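# Hang picture frame level on screw shank

## Task

Get the picture frame hanging on the screw without support and sitting level, resting on the screw's shank (not its head) at the point where it balances, while the free-standing display board remains upright on its own once you are done.

## Robot and tools

Robot: two arms, left_arm and right_arm, each ending in a two-finger gripper. Base positions in the scene frame: left_arm at (+0.003, +0.236, +0.049) m, right_arm at (+0.012, -0.304, +0.049) m, both yawed very slightly. A camera stand is fixed to the floor behind them.

Frame: the scene frame has its origin at table-top height, centred between the arms. +z points up, +x points out across the table, and left_arm sits toward +y. Arm names do not match image sides. A gripper's fingers extend along its own +z and close along its own y. end_effector_position is the point between the finger pads, roughly 5 mm short of the tips. Reported hand positions and orientations can be a few centimetres off, more so when the arm reaches far.

Row layout (used by every call that moves arms): one flat list of 16 numbers covering both arms, even if only one moves. Order: left x, y, z, qw, qx, qy, qz, opening, then the same eight for right_arm. x, y, z are an absolute goal position in metres in the scene frame; qw..qz are an absolute goal orientation quaternion, w first. Opening runs from -1 (closed) to +1 (fully open, 0.070 m); it is an absolute finger setting, not an offset. To keep an arm still, repeat its last reported full pose and desired opening; to hold orientation, send one fixed quaternion every time rather than copying drifting readings.

execute_actions(actions, cameras): actions holds at most one item. An empty list [] just reports state (and shows all cameras by default). An action item {"rows": [...], "steps": n} gives 1 to 15 rows, each applied for one control step of 1/30 s; the final row repeats to fill n (default 15). A wait item {"steps": n}, n up to 300, lets time pass. Each target must lie within 0.6 m of that arm's last reported position along each of its gripper axes, or the whole call is refused and nothing is sent. An action needs at least 5 steps; its result is read 5 steps before it ends. cameras: list of names, ["all"], or [] for none; an unknown name invalidates the call.

move(target, speed, blend, grip_force, blocking, cameras): target is one 16-number row or a list of up to 15 rows (absolute poses as above, no 0.6 m limit). Grippers travel in straight lines and all paths finish together, capped at 10 s total. speed: m/s per arm path, 0.002 to 2.2, default 0.25 (rotation capped at twice that in rad/s); one value or one per target. blend: corner rounding radius in metres for a list, default 0 meaning stop at each point. grip_force: newtons per finger pad, 5 to 20, one value or one per arm; it persists. blocking=false returns about 0.5 s after the start while motion continues. Paths do not avoid obstacles or the other arm. Fast moves lag, stray and overshoot; avoid paths passing near an arm's own base, which can whip the elbow round. An opening change in the first row is applied at once; in later rows it is applied on arrival. The result adds a move: line: done (within 3 mm and 2 degrees), off_target, moving, held, or fault, plus limits such as paced (pose clipped) or held (steps withheld by a check). Done does not mean contact status.

wait(seconds): 0 to 10 s with no new command; returns early if a move finishes. stop(): brakes a running move; fingers keep moving. zoom_image(camera, region): enlarges [x0, y0, x1, y1] pixels (max 504x504) of the latest image from cam_head_left, cam_head_right, cam_left_wrist or cam_right_wrist. finished_scene(scene): ends the current scene irreversibly and gives the next task; pass the current scene number.

Control details: commanded orientation is clipped each step to within 32 degrees of the measured one; if pose and position conflict, position wins. Elbows never fully straighten. The scene keeps running while you think. Joint ranges (rad): waist ±2.618, shoulder 0 to 3.140, elbow -2.967 to 0, forearm roll ±1.745, wrist pitch ±1.220, wrist roll ±2.094.

Gripping: grip_measured uses the opening scale. To grasp, command about 0.05 below the reading at first contact for full force, less for a lighter hold. Closing fully takes about 1 s. Items under 2 mm thick get reduced force.

Results list each gripper's position, quaternion, grip_measured, joint positions (last is opening in metres), joint torques (drive output, noisy, positive toward larger joint values), Hand target (pose the controller is now chasing), motor temperatures and fault lines. Camera images come only when requested or with an empty LOOK.

Avoid: dropping things or releasing moving parts; hitting the screw, board or fixed items hard; letting anything fall off the table; knocking over the loose display board; arm-to-arm contact or closing a gripper on the other arm's fingers (can end the scene). Contact torque at a joint's limit (21.6 N m for waist, shoulder, elbow; 7.52 N m for wrist joints, whose motors give only about 4 N m) freezes that arm for 10 s. Long holding or stretched reach heats motors; MOTOR HOT appears at 65 °C and at 80 °C the arm goes limp for 30 to 60 s. Objects may get occasional small pushes from outside.

Each tool is called after "Request:" by a JSON object that holds its "method" and its "body".

## Session

Request:
{"method": "execute_actions", "body": {"actions": []}}

Scene clock: 0.00 s of 4500.00 s.
left_arm: end_effector_position=(+0.3510, +0.5999, +0.2155) grip_measured=+0.59 end_effector_quat_wxyz=(+0.247, -0.380, +0.744, +0.491) | right_arm: end_effector_position=(+0.3748, -0.3621, +0.2306) grip_measured=+0.98 end_effector_quat_wxyz=(+0.266, -0.127, +0.954, +0.046)
Joint positions: left_arm=[0.435 2.012 -1.399 1.391 1.016 -1.325 0.056] | right_arm=[-0.326 1.505 -1.187 0.405 0.93 -0.792 0.069]
Joint torques (N m): no reading
Motor temperatures (°C): left_arm=[31 31 32 33 36 30] | right_arm=[30 30 33 35 39 32]
Hand target: left_arm +0.3510, +0.5999, +0.2155; +0.247, -0.380, +0.744, +0.491 | right_arm +0.3748, -0.3621, +0.2306; +0.266, -0.127, +0.954, +0.046

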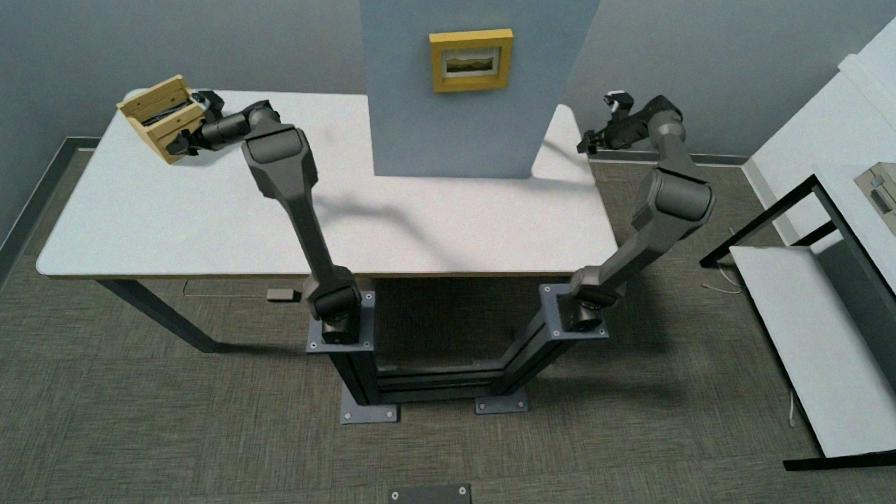

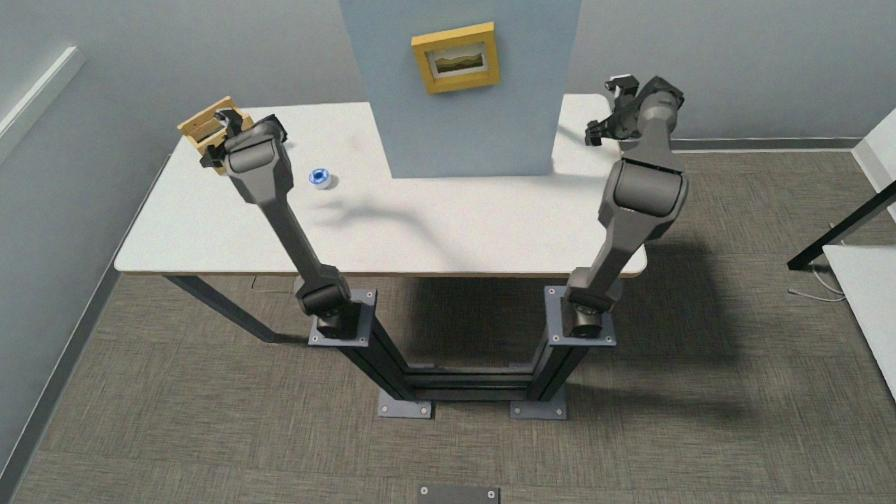

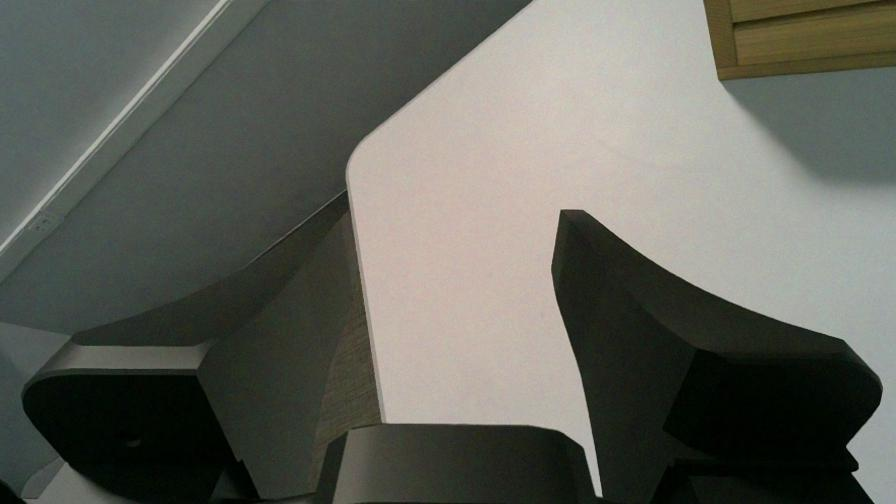

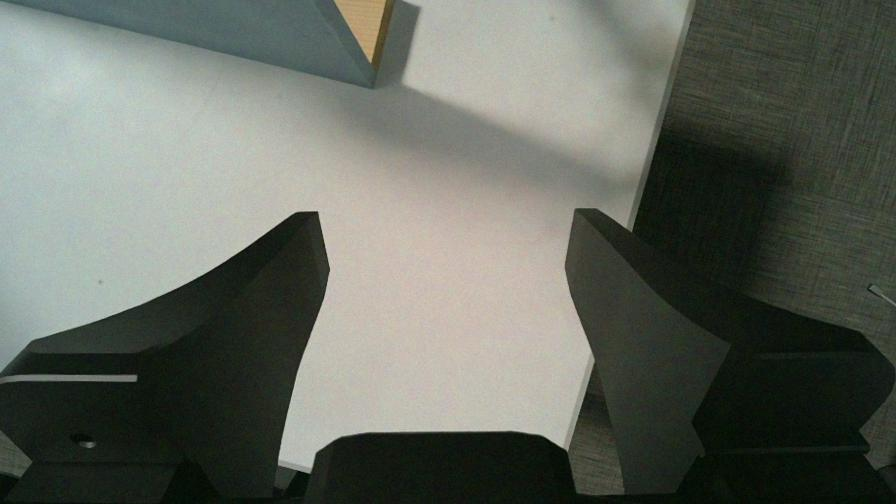

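Request:
{"method": "zoom_image", "body": {"camera": "cam_head_left", "region": [360, 0, 600, 190]}}

Request:
{"method": "zoom_image", "body": {"camera": "cam_head_right", "region": [380, 0, 540, 110]}}

Request:
{"method": "zoom_image", "body": {"camera": "cam_head_right", "region": [160, 70, 360, 210]}}

Request:
{"method": "zoom_image", "body": {"camera": "cam_head_left", "region": [410, 20, 530, 105]}}

Scaled by 2.100 from the camera's image (finer frame: 1280x720).

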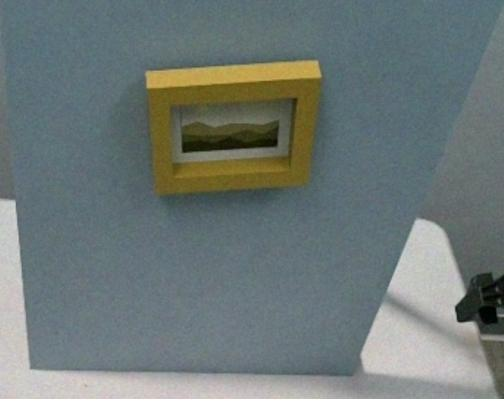

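Scaled by 3.150 from the camera's image (finer frame: 1280x720).

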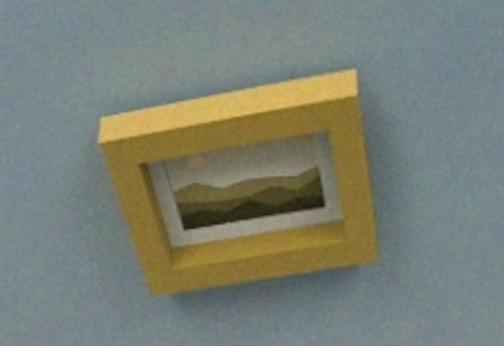

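Scaled by 2.520 from the camera's image (finer frame: 1280x720).

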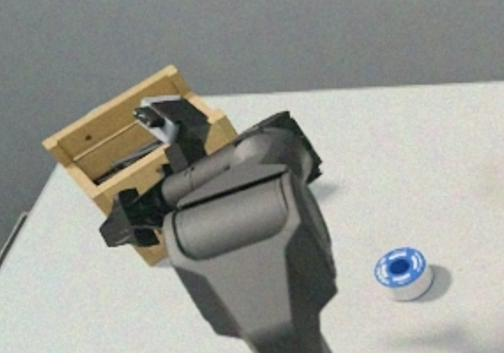

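Scaled by 4.200 from the camera's image (finer frame: 1280x720).

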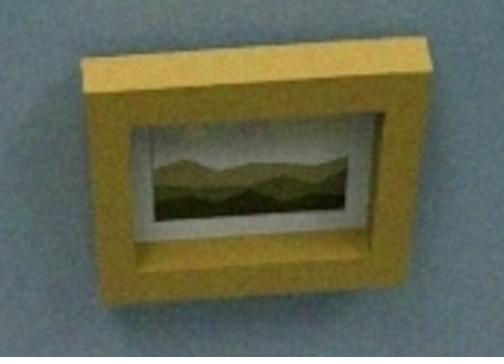

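Request:
{"method": "move", "body": {"target": [[0.3510,0.5999,0.2155,0.247,-0.380,0.744,0.491,0.6,0.25,-0.2,0.5,0.4226,0,0.9063,0,0.0],[0.3510,0.5999,0.2155,0.247,-0.380,0.744,0.491,0.6,0.385,-0.05,0.53,0.4226,0,0.9063,0,0.0]], "speed": 0.35, "blend": 0.05, "cameras": ["cam_right_wrist","cam_head_left","cam_head_right"]}}

Scene clock: 13.40 s of 4500.00 s.
left_arm: end_effector_position=(+0.3508, +0.6000, +0.2155) grip_measured=+0.60 end_effector_quat_wxyz=(+0.247, -0.380, +0.744, +0.491) | right_arm: end_effector_position=(+0.3853, -0.0504, +0.5298) grip_measured=+0.00 end_effector_quat_wxyz=(+0.551, -0.042, +0.828, +0.091)
Joint positions: left_arm=[0.435 2.013 -1.399 1.391 1.018 -1.325 0.056] | right_arm=[0.907 1.743 -2.31 -0.66 1.215 0.666 0.035]
Joint torques (N m): left_arm=[-0.66 -7.61 -3.09 0.49 0.52 -0.08] | right_arm=[0.7 -7.02 -2.9 -0.68 -0.13 0.05]
Hand target: left_arm +0.3510, +0.5999, +0.2155; +0.247, -0.380, +0.744, +0.491 | right_arm +0.3850, -0.0502, +0.5296; +0.551, -0.042, +0.829, +0.091
Off the commanded pose: left_arm 0.000 m, 0 deg | right_arm 0.001 m, 21 deg.
joint sent to its limit (right arm) — joint 5 (wrist pitch), upper limit.
Kept back: nothing.
move: off_target (right_arm); blend cut to 0 m at target 1
cam_right_wrist: T_world_to_cam=[[0.14547, -0.97994, -0.1362, -0.03265], [-0.86657, -0.05978, -0.49547, 0.5871], [0.47739, 0.1901, -0.85788, 0.39852]] pos_world=[0.32326, -0.07266, 0.62833]
Images, in order (width x height): cam_head_left 896x504, cam_head_right 896x504, cam_right_wrist 896x504.

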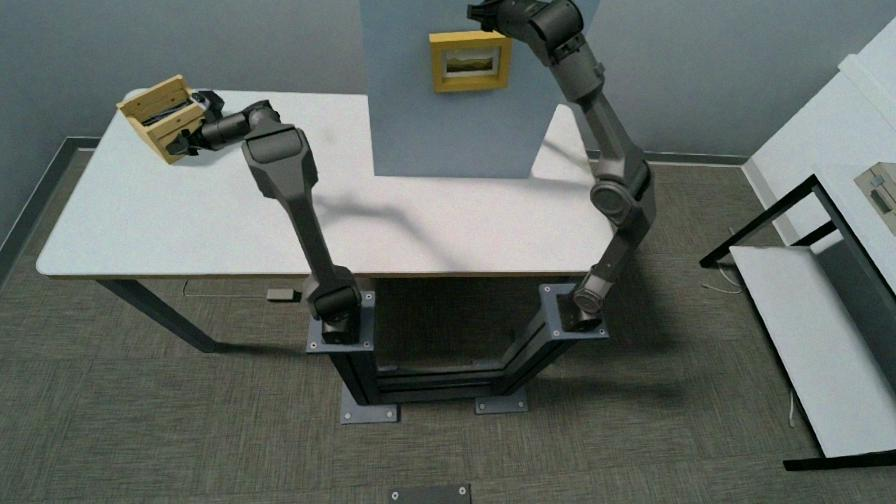

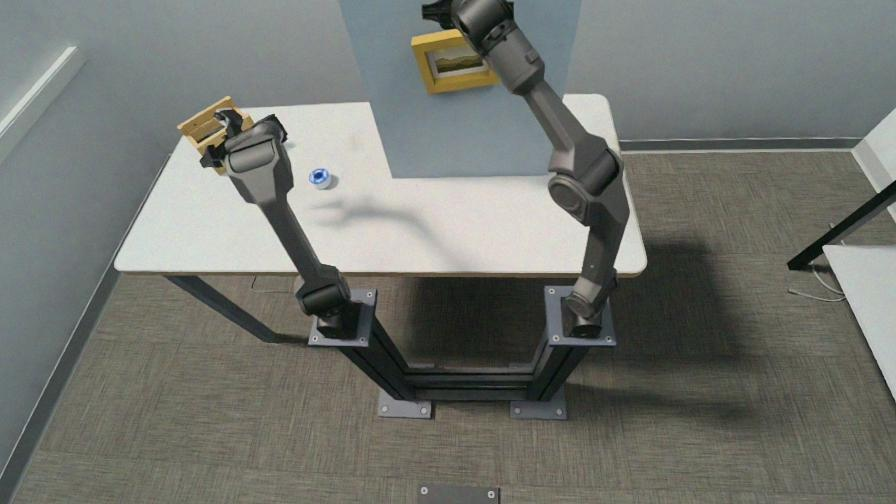

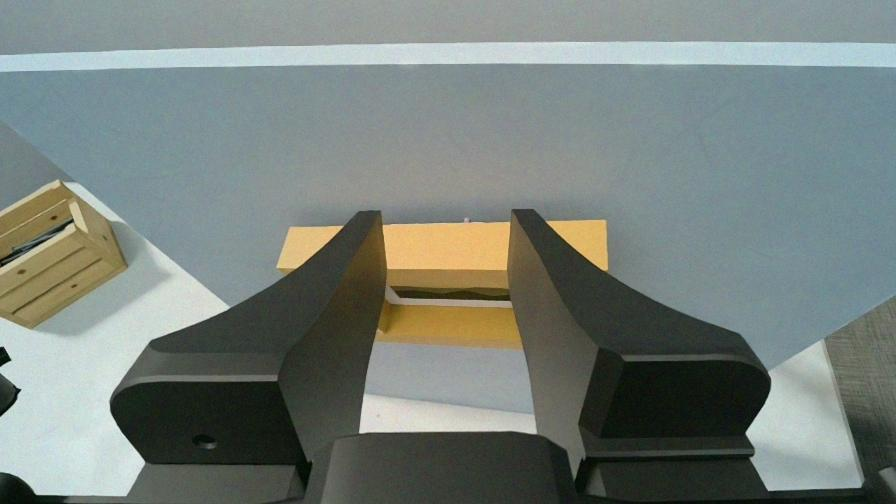

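Request:
{"method": "zoom_image", "body": {"camera": "cam_right_wrist", "region": [380, 190, 520, 270]}}

Request:
{"method": "zoom_image", "body": {"camera": "cam_right_wrist", "region": [260, 190, 640, 360]}}

Scaled by 3.600 from the camera's image (finer frame: 1280x720).

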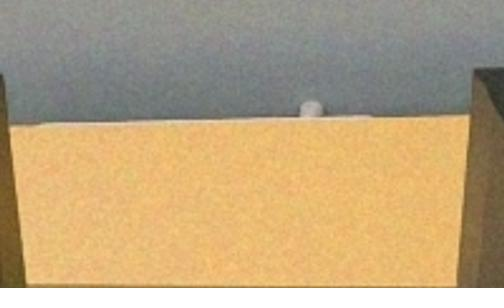

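Scaled by 1.326 from the camera's image (finer frame: 1280x720).

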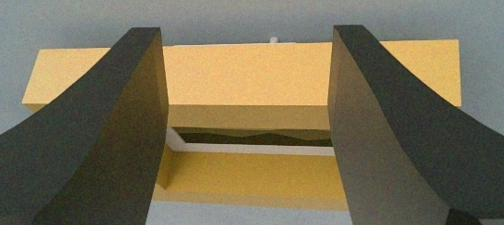

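Request:
{"method": "move", "body": {"target": [[0.3510,0.5999,0.2155,0.247,-0.380,0.744,0.491,0.6,0.25,-0.25,0.42,0.5,0.5,0.5,0.5,1.0],[0.3510,0.45,0.4,0.6544,0.3455,0.4794,-0.4716,-1,0.25,-0.25,0.42,0.5,0.5,0.5,0.5,1.0],[0.405,0.085,0.52,0.6544,0.3455,0.4794,-0.4716,-1,0.25,-0.25,0.42,0.5,0.5,0.5,0.5,1.0]], "speed": 0.4, "cameras": ["cam_left_wrist","cam_right_wrist","cam_head_left","cam_head_right"]}}

Scene clock: 24.63 s of 4500.00 s.
left_arm: end_effector_position=(+0.4053, +0.0844, +0.5201) grip_measured=-1.00 end_effector_quat_wxyz=(+0.675, +0.294, +0.527, -0.424) | right_arm: end_effector_position=(+0.2504, -0.2507, +0.4198) grip_measured=+0.98 end_effector_quat_wxyz=(+0.442, +0.448, +0.556, +0.543)
Joint positions: left_arm=[0.122 1.609 -1.465 1.255 -1.218 -1.455 0] | right_arm=[0.359 0.559 -0.667 -0.536 0.249 2.092 0.069]
Joint torques (N m): left_arm=[0.48 -6.75 -2.1 -0.73 -0.23 -0.06] | right_arm=[0.72 0.44 -3.85 -0.26 -0.72 0.26]
Hand target: left_arm +0.4051, +0.0846, +0.5202; +0.675, +0.294, +0.527, -0.423 | right_arm +0.2502, -0.2506, +0.4200; +0.442, +0.448, +0.556, +0.543
Off the commanded pose: left_arm 0.001 m, 10 deg | right_arm 0.001 m, 12 deg.
joint sent to its limit (left arm) — joint 5 (wrist pitch), lower limit.
joint sent to its limit (right arm) — joint 6 (wrist roll), upper limit.
Kept back: nothing.
move: off_target (left_arm, right_arm); target 2's new opening was sent with left_arm's hand 0.000 m and 66 deg from that target; limits=paced
cam_left_wrist: T_world_to_cam=[[-0.87018, -0.49059, 0.04587, 0.37379], [-0.19265, 0.25305, -0.94808, 0.55046], [0.45351, -0.83384, -0.31471, 0.17188]] pos_world=[0.35335, 0.1874, 0.55882]
cam_right_wrist: T_world_to_cam=[[-0.03661, 0.02771, -0.99894, 0.43608], [-0.76051, 0.64771, 0.04584, 0.32722], [0.64829, 0.76138, -0.00264, 0.14803]] pos_world=[0.16885, -0.33674, 0.42101]

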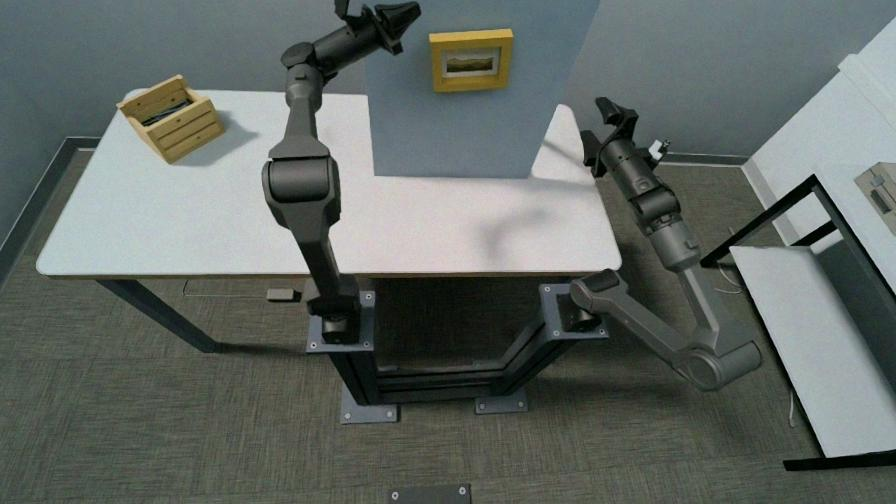

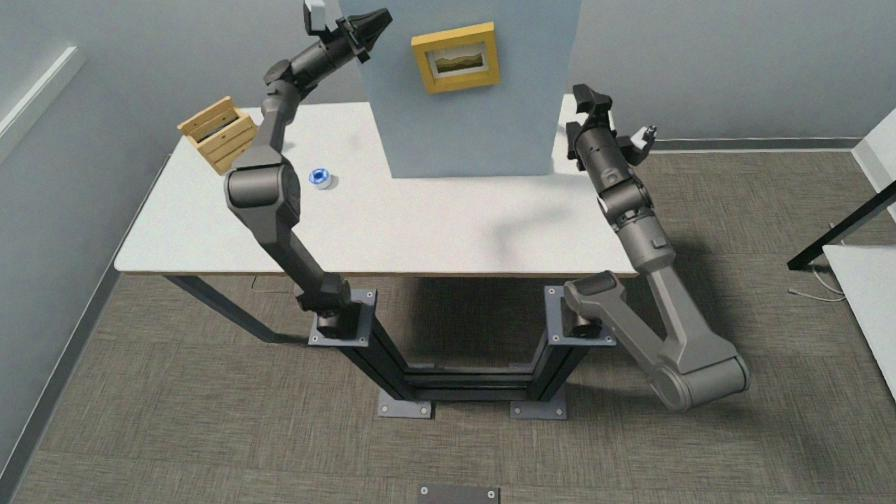

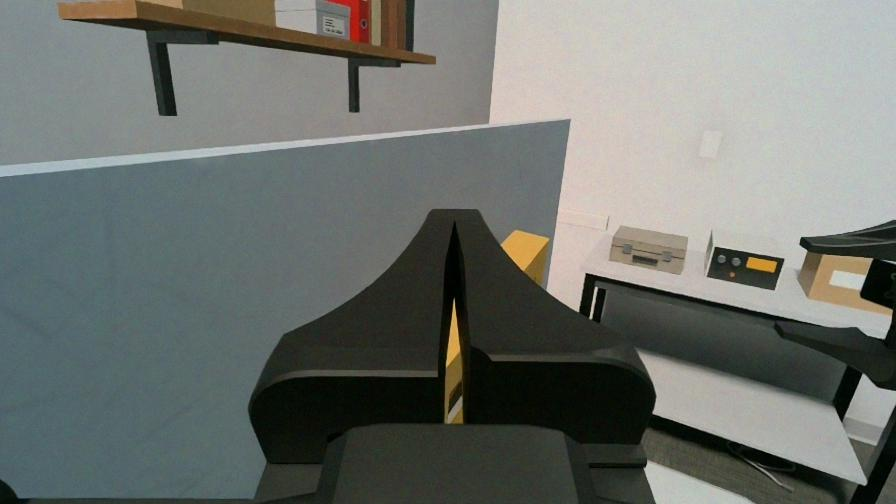

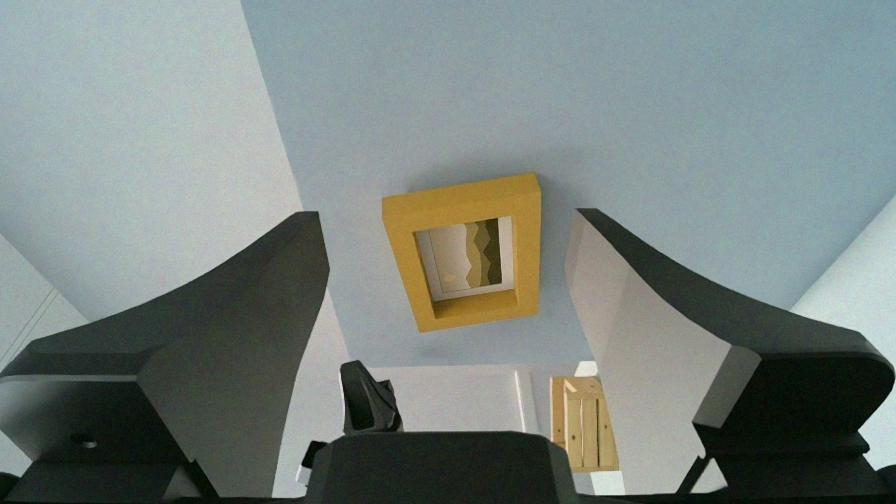

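Request:
{"method": "move", "body": {"target": [0.383,0.09,0.525,0.675,0.294,0.527,-0.424,0.8,0.25,-0.25,0.42,0.442,0.448,0.556,0.543,1.0], "cameras": ["cam_left_wrist"]}}

Request:
{"method": "zoom_image", "body": {"camera": "cam_left_wrist", "region": [400, 180, 640, 420]}}

Scene clock: 26.07 s of 4500.00 s.
left_arm: end_effector_position=(+0.3829, +0.0898, +0.5252) grip_measured=+0.80 end_effector_quat_wxyz=(+0.678, +0.288, +0.532, -0.418) | right_arm: end_effector_position=(+0.2502, -0.2500, +0.4196) grip_measured=+0.98 end_effector_quat_wxyz=(+0.441, +0.448, +0.557, +0.543)
Joint positions: left_arm=[0.146 1.519 -1.385 1.263 -1.218 -1.473 0.063] | right_arm=[0.363 0.559 -0.667 -0.537 0.25 2.092 0.069]
Joint torques (N m): left_arm=[-0.72 -4.74 -3.46 -0.95 -0.45 0.01] | right_arm=[0.06 0.72 -4.88 -0.41 -0.58 0.26]
Hand target: left_arm +0.3831, +0.0897, +0.5251; +0.677, +0.288, +0.532, -0.418 | right_arm +0.2500, -0.2501, +0.4200; +0.441, +0.447, +0.557, +0.543
Off the commanded pose: left_arm 0.000 m, 1 deg | right_arm 0.000 m, 0 deg.
joint sent to its limit (left arm) — joint 5 (wrist pitch), lower limit.
joint sent to its limit (right arm) — joint 6 (wrist roll), upper limit.
Kept back: nothing.
move: done
cam_left_wrist: T_world_to_cam=[[-0.86057, -0.50681, 0.05068, 0.35192], [-0.20298, 0.24999, -0.94673, 0.5531], [0.46714, -0.82502, -0.318, 0.18402]] pos_world=[0.32916, 0.19191, 0.56432]

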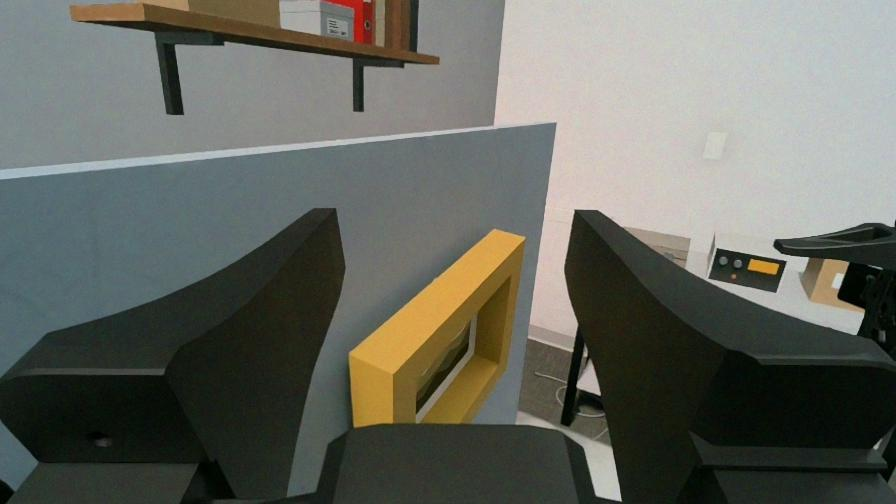

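Scaled by 2.100 from the camera's image (finer frame: 1280x720).

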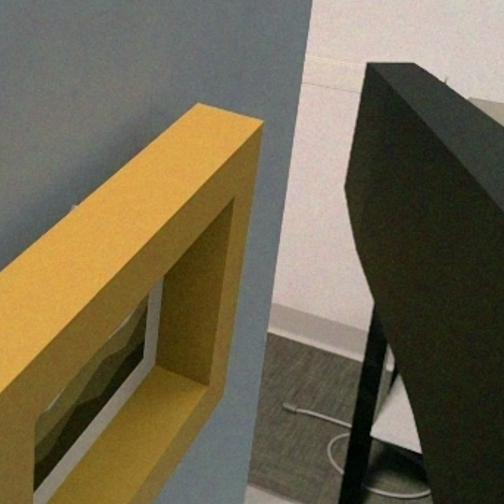

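Request:
{"method": "move", "body": {"target": [0.392,0.0,0.54,0.6127,0.3313,0.6067,-0.3838,0.25,0.25,-0.25,0.42,0.442,0.448,0.556,0.543,1.0], "cameras": ["cam_left_wrist"]}}

Request:
{"method": "zoom_image", "body": {"camera": "cam_left_wrist", "region": [320, 240, 560, 440]}}

Scene clock: 28.47 s of 4500.00 s.
left_arm: end_effector_position=(+0.3920, -0.0001, +0.5402) grip_measured=+0.25 end_effector_quat_wxyz=(+0.613, +0.331, +0.606, -0.383) | right_arm: end_effector_position=(+0.2502, -0.2500, +0.4196) grip_measured=+0.98 end_effector_quat_wxyz=(+0.441, +0.448, +0.557, +0.543)
Joint positions: left_arm=[-0.149 1.589 -1.725 1.688 -0.913 -1.878 0.044] | right_arm=[0.363 0.559 -0.667 -0.537 0.25 2.092 0.069]
Joint torques (N m): left_arm=[0.9 -5.63 -2.64 -0.92 0.03 0.09] | right_arm=[-0.35 1.25 -4.87 -0.4 -0.59 0.27]
Hand target: left_arm +0.3920, +0.0000, +0.5400; +0.613, +0.331, +0.607, -0.384 | right_arm +0.2500, -0.2501, +0.4200; +0.441, +0.447, +0.557, +0.543
Off the commanded pose: left_arm 0.000 m, 0 deg | right_arm 0.000 m, 0 deg.
joint sent to its limit (right arm) — joint 6 (wrist roll), upper limit.
Kept back: nothing.
move: done
cam_left_wrist: T_world_to_cam=[[-0.86026, -0.50748, 0.04918, 0.31418], [-0.30195, 0.42936, -0.85116, 0.57883], [0.41084, -0.74707, -0.5226, 0.24286]] pos_world=[0.34527, 0.09235, 0.60414]

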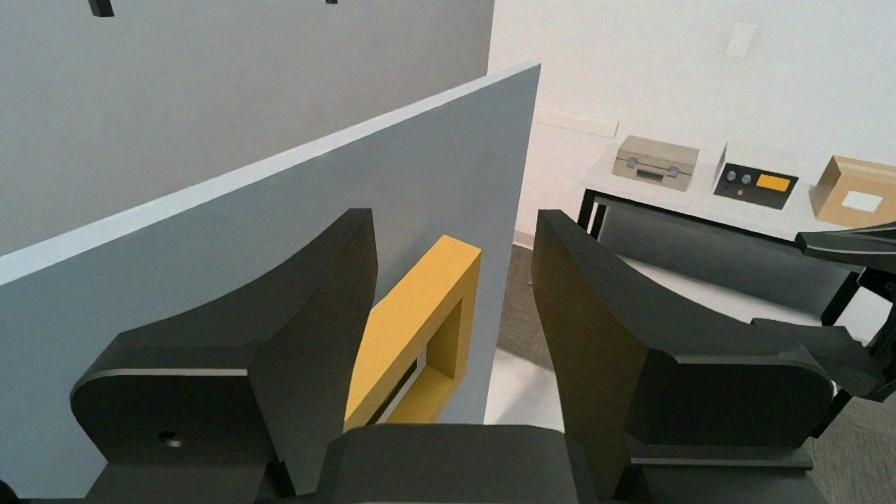

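Scaled by 2.100 from the camera's image (finer frame: 1280x720).

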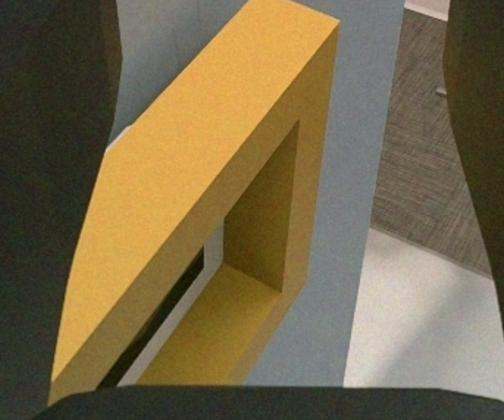

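Request:
{"method": "move", "body": {"target": [0.377,-0.005,0.535,0.6127,0.3313,0.6067,-0.3838,0.95,0.25,-0.25,0.42,0.442,0.448,0.556,0.543,1.0], "cameras": ["cam_left_wrist"]}}

Request:
{"method": "zoom_image", "body": {"camera": "cam_left_wrist", "region": [320, 250, 480, 410]}}

Scene clock: 29.40 s of 4500.00 s.
left_arm: end_effector_position=(+0.3766, -0.0050, +0.5348) grip_measured=+0.95 end_effector_quat_wxyz=(+0.612, +0.332, +0.607, -0.384) | right_arm: end_effector_position=(+0.2502, -0.2500, +0.4196) grip_measured=+0.98 end_effector_quat_wxyz=(+0.441, +0.448, +0.557, +0.543)
Joint positions: left_arm=[-0.175 1.531 -1.636 1.672 -0.885 -1.843 0.068] | right_arm=[0.363 0.559 -0.667 -0.537 0.25 2.092 0.069]
Joint torques (N m): left_arm=[-0.02 -5.46 -3.62 -0.71 0.35 -0.19] | right_arm=[-0.2 1.44 -4.88 -0.4 -0.59 0.26]
Hand target: left_arm +0.3770, -0.0050, +0.5350; +0.613, +0.331, +0.607, -0.384 | right_arm +0.2500, -0.2501, +0.4200; +0.441, +0.447, +0.557, +0.543
Off the commanded pose: left_arm 0.000 m, 0 deg | right_arm 0.000 m, 0 deg.
joint sent to its limit (right arm) — joint 6 (wrist roll), upper limit.
Kept back: nothing.
move: done
cam_left_wrist: T_world_to_cam=[[-0.86074, -0.50667, 0.04916, 0.29889], [-0.30181, 0.43017, -0.8508, 0.57138], [0.40992, -0.74716, -0.52318, 0.24333]] pos_world=[0.32997, 0.08745, 0.59874]

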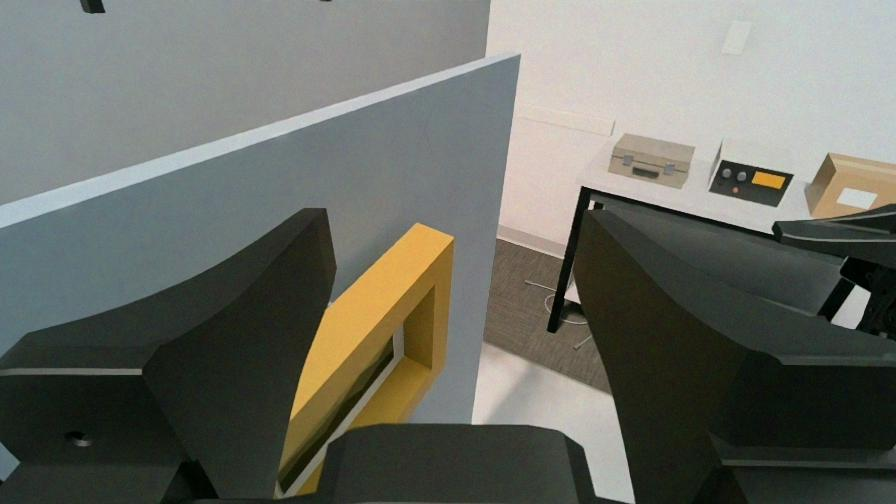

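Scaled by 3.150 from the camera's image (finer frame: 1280x720).

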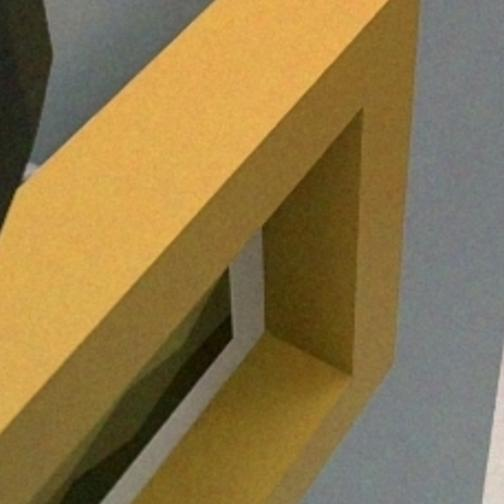

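Request:
{"method": "move", "body": {"target": [[0.35,0.2,0.53,0.675,0.294,0.527,-0.424,0.5,0.25,-0.25,0.42,0.4639,-0.5337,0.4639,-0.5337,0.3],[0.33,0.25,0.5,0.675,0.294,0.527,-0.424,0.5,0.32,-0.05,0.447,0.4639,-0.5337,0.4639,-0.5337,0.3]], "cameras": ["all"], "speed": 0.35}}

Scene clock: 37.90 s of 4500.00 s.
left_arm: end_effector_position=(+0.3304, +0.2497, +0.4999) grip_measured=+0.50 end_effector_quat_wxyz=(+0.742, +0.085, +0.608, -0.268) | right_arm: end_effector_position=(+0.3200, -0.0501, +0.4473) grip_measured=+0.30 end_effector_quat_wxyz=(-0.214, +0.733, -0.204, +0.613)
Joint positions: left_arm=[0.699 1.172 -0.992 1.269 -1.218 -1.582 0.053] | right_arm=[1.237 1.455 -1.383 1.751 -1.158 2.091 0.045]
Joint torques (N m): left_arm=[-0.64 -3.35 -3.29 -0.89 -0.35 0] | right_arm=[0.46 -4.05 -4.3 -0.35 0.06 -0.06]
Hand target: left_arm +0.3303, +0.2495, +0.5001; +0.742, +0.085, +0.608, -0.268 | right_arm +0.3201, -0.0500, +0.4475; -0.214, +0.733, -0.204, +0.613
Off the commanded pose: left_arm 0.000 m, 32 deg; orientation clipped | right_arm 0.000 m, 48 deg; orientation clipped.
joint sent to its limit (left arm) — joint 5 (wrist pitch), lower limit.
joint sent to its limit (right arm) — joint 4 (forearm roll), upper limit; joint 6 (wrist roll), upper limit.
Kept back: nothing.
move: off_target (left_arm, right_arm); limits=paced
cam_left_wrist: T_world_to_cam=[[-0.48007, -0.8554, 0.1945, 0.27849], [-0.3858, 0.00675, -0.92256, 0.58752], [0.78784, -0.51793, -0.33325, 0.15735]] pos_world=[0.23639, 0.31575, 0.5403]
cam_right_wrist: T_world_to_cam=[[0.03376, 0.80244, 0.59577, -0.2365], [-0.47137, -0.51287, 0.71748, -0.20208], [0.88129, -0.30505, 0.36093, -0.34043]] pos_world=[0.21274, -0.01771, 0.40876]

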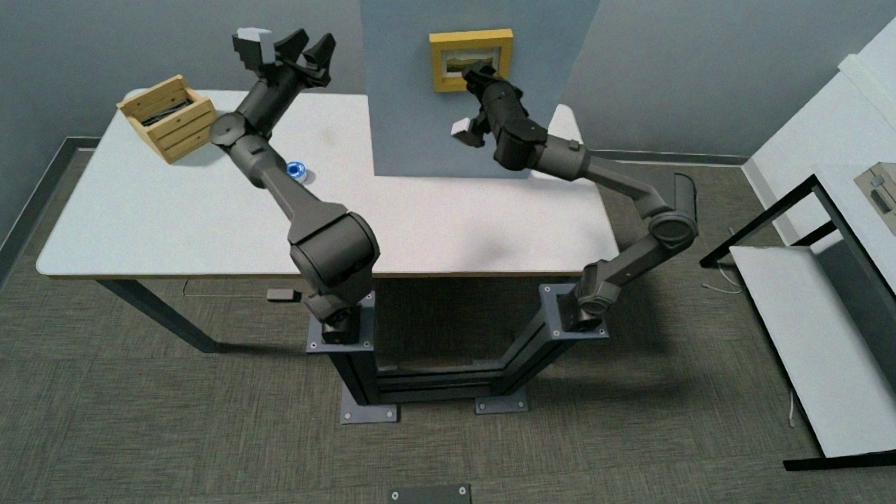

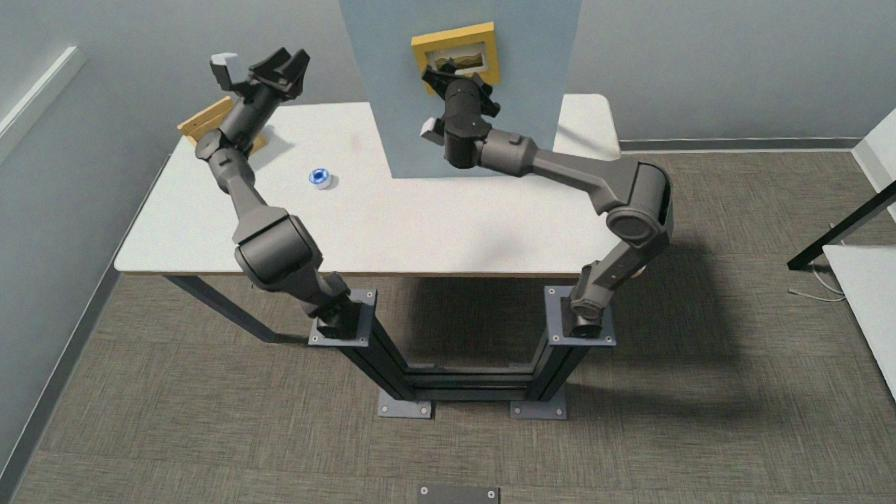

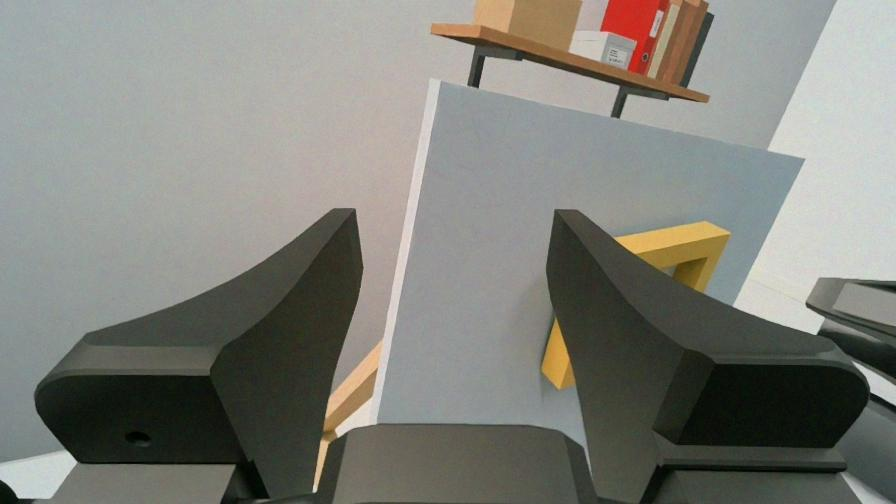

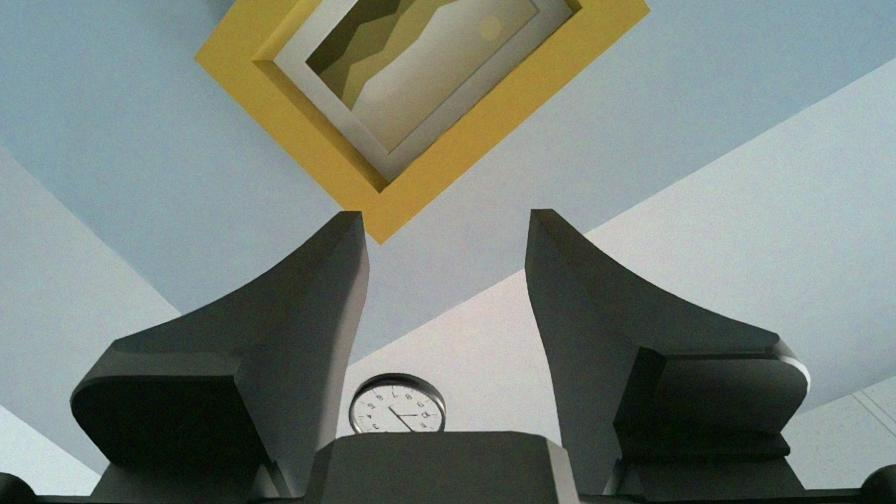

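Request:
{"method": "move", "body": {"target": [[0.3304,0.2497,0.4999,0.742,0.085,0.608,-0.268,0.5,0.23,-0.1,0.45,0.5,0.5,0.5,0.5,0.3],[0.3304,0.2497,0.4999,0.742,0.085,0.608,-0.268,0.5,0.23,-0.1,0.45,0.7071,0,0.7071,0,0.3],[0.3304,0.2497,0.4999,0.742,0.085,0.608,-0.268,0.5,0.25,-0.07,0.45,0.6533,-0.2706,0.6533,-0.2706,0.3],[0.3304,0.2497,0.4999,0.742,0.085,0.608,-0.268,0.5,0.32,-0.05,0.447,0.4639,-0.5337,0.4639,-0.5337,0.3]], "cameras": ["all"], "speed": 0.5, "blend": 0.02}}

Scene clock: 45.13 s of 4500.00 s.
left_arm: end_effector_position=(+0.3304, +0.2497, +0.4999) grip_measured=+0.50 end_effector_quat_wxyz=(+0.742, +0.085, +0.608, -0.268) | right_arm: end_effector_position=(+0.3203, -0.0502, +0.4464) grip_measured=+0.30 end_effector_quat_wxyz=(+0.697, -0.502, +0.314, -0.405)
Joint positions: left_arm=[0.699 1.172 -0.992 1.269 -1.218 -1.582 0.053] | right_arm=[0.932 1.28 -0.811 0.578 -0.799 -2.098 0.045]
Joint torques (N m): left_arm=[0.45 -2.54 -2.56 -0.96 -0.18 0.05] | right_arm=[-0.06 -4.45 -4.84 -0.45 -0.67 0.04]
Hand target: left_arm +0.3304, +0.2497, +0.4999; +0.742, +0.085, +0.608, -0.268 | right_arm +0.3203, -0.0502, +0.4468; +0.697, -0.502, +0.314, -0.405
Off the commanded pose: left_arm 0.000 m, 0 deg | right_arm 0.001 m, 35 deg; orientation clipped.
joint sent to its limit (right arm) — joint 6 (wrist roll), lower limit.
joint at its limit (left arm) — joint 5 (wrist pitch), lower limit.
Kept back: nothing.
move: off_target (right_arm); limits=paced
cam_left_wrist: T_world_to_cam=[[-0.48007, -0.8554, 0.1945, 0.27849], [-0.3858, 0.00675, -0.92256, 0.58752], [0.78784, -0.51793, -0.33325, 0.15735]] pos_world=[0.23639, 0.31575, 0.5403]
cam_right_wrist: T_world_to_cam=[[-0.23812, -0.2065, 0.94903, -0.35711], [-0.13024, -0.96152, -0.24189, 0.09511], [0.96246, -0.18121, 0.20206, -0.28923]] pos_world=[0.20572, -0.0347, 0.42036]

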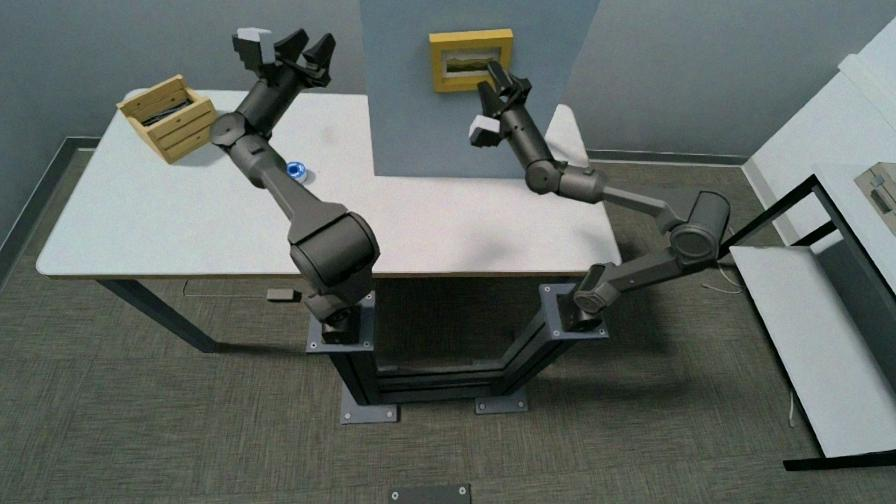

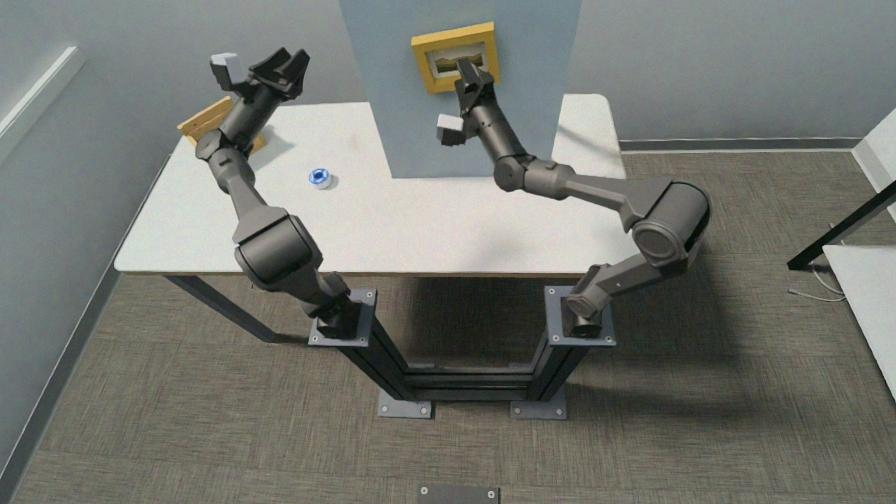

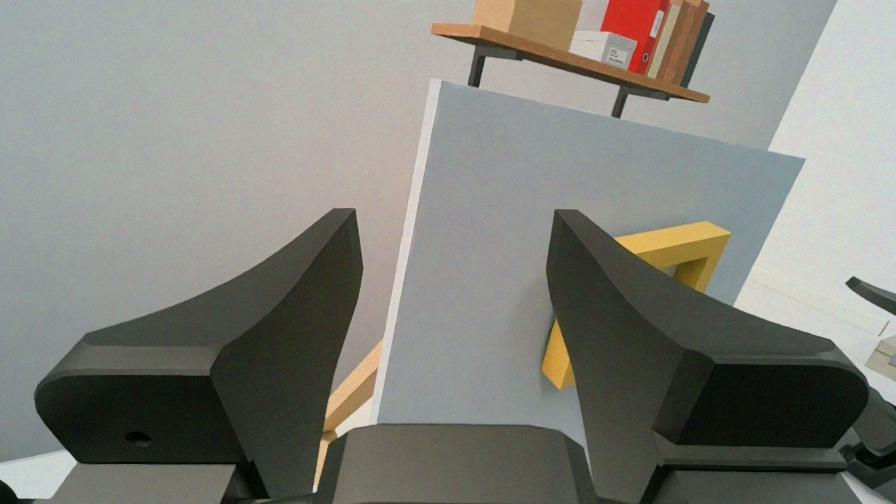

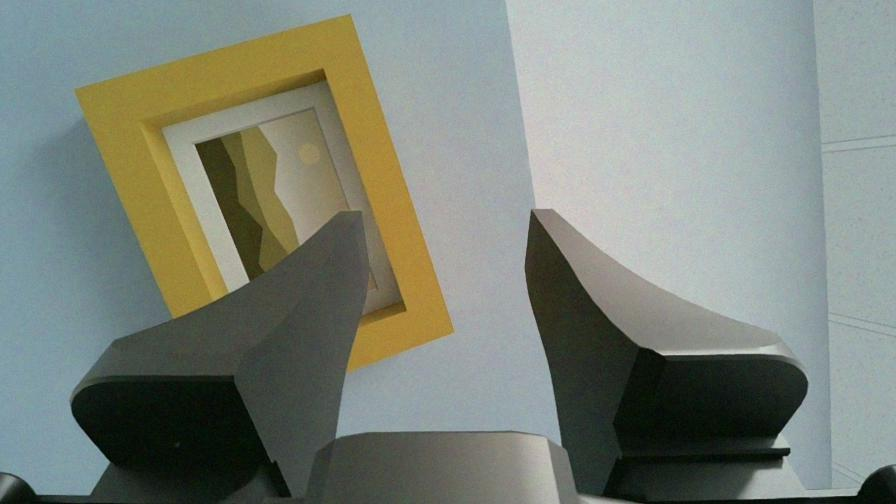

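Request:
{"method": "move", "body": {"target": [[0.3304,0.2497,0.4999,0.742,0.085,0.608,-0.268,0.5,0.3,-0.05,0.447,0.7071,0,0.7071,0,0.3],[0.3304,0.2497,0.4999,0.742,0.085,0.608,-0.268,0.5,0.3,-0.05,0.447,0.6533,0.2706,0.6533,0.2706,0.3],[0.3304,0.2497,0.4999,0.742,0.085,0.608,-0.268,0.5,0.32,-0.05,0.447,0.5337,0.4639,0.5337,0.4639,0.3]], "cameras": ["all"], "speed": 0.5, "blend": 0.02}}

Scene clock: 49.57 s of 4500.00 s.
left_arm: end_effector_position=(+0.3304, +0.2497, +0.4999) grip_measured=+0.50 end_effector_quat_wxyz=(+0.742, +0.085, +0.608, -0.268) | right_arm: end_effector_position=(+0.3202, -0.0501, +0.4470) grip_measured=+0.30 end_effector_quat_wxyz=(+0.529, +0.460, +0.538, +0.468)
Joint positions: left_arm=[0.699 1.172 -0.992 1.269 -1.218 -1.582 0.053] | right_arm=[1.262 1.482 -1.272 1.528 -1.224 -0.009 0.046]
Joint torques (N m): left_arm=[0.42 -2.37 -2.45 -0.95 -0.2 0.07] | right_arm=[-0.18 -4.16 -4.22 -1.16 -0.04 -0.22]
Hand target: left_arm +0.3304, +0.2497, +0.4999; +0.742, +0.085, +0.608, -0.268 | right_arm +0.3203, -0.0501, +0.4470; +0.529, +0.460, +0.538, +0.468
Off the commanded pose: left_arm 0.000 m, 0 deg | right_arm 0.000 m, 1 deg.
joint sent to its limit (right arm) — joint 5 (wrist pitch), lower limit.
joint at its limit (left arm) — joint 5 (wrist pitch), lower limit.
Kept back: nothing.
move: done
cam_left_wrist: T_world_to_cam=[[-0.48007, -0.8554, 0.1945, 0.27849], [-0.3858, 0.00675, -0.92256, 0.58752], [0.78784, -0.51793, -0.33325, 0.15735]] pos_world=[0.23639, 0.31575, 0.5403]
cam_right_wrist: T_world_to_cam=[[-0.01023, -0.10034, -0.9949, 0.44368], [-0.62314, 0.77878, -0.07213, 0.26447], [0.78205, 0.61922, -0.07049, -0.0695]] pos_world=[0.2237, -0.11841, 0.4556]

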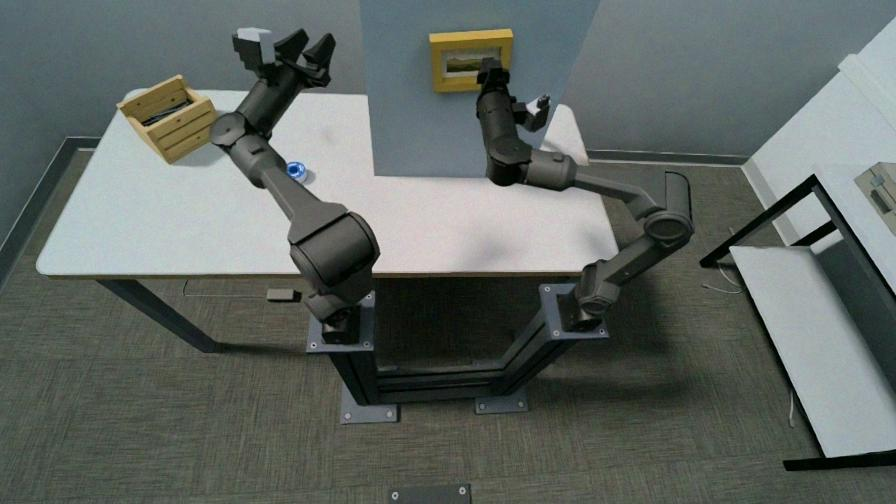

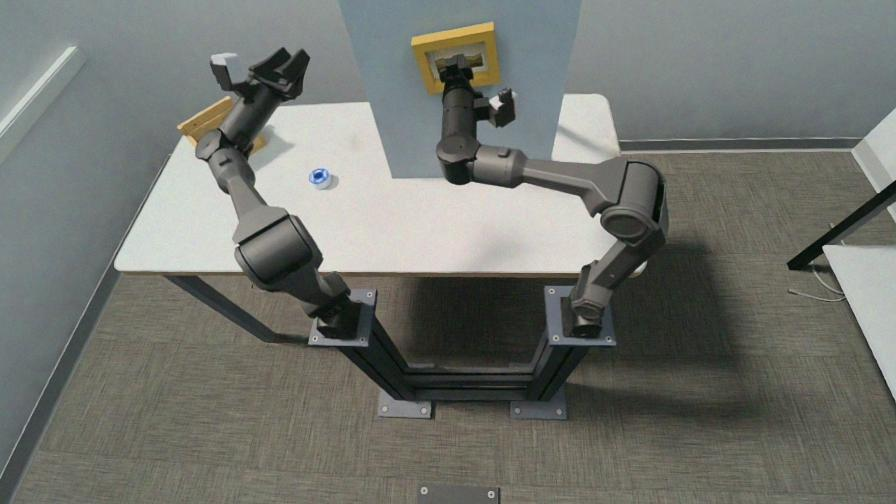

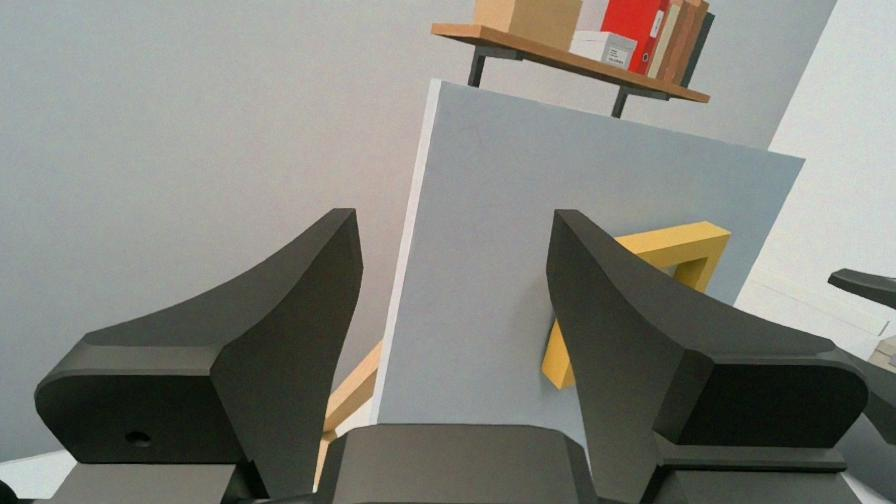

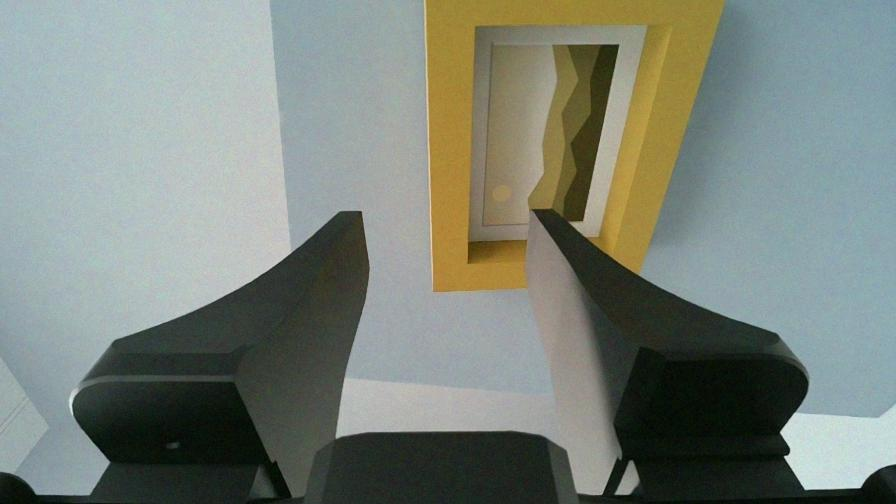

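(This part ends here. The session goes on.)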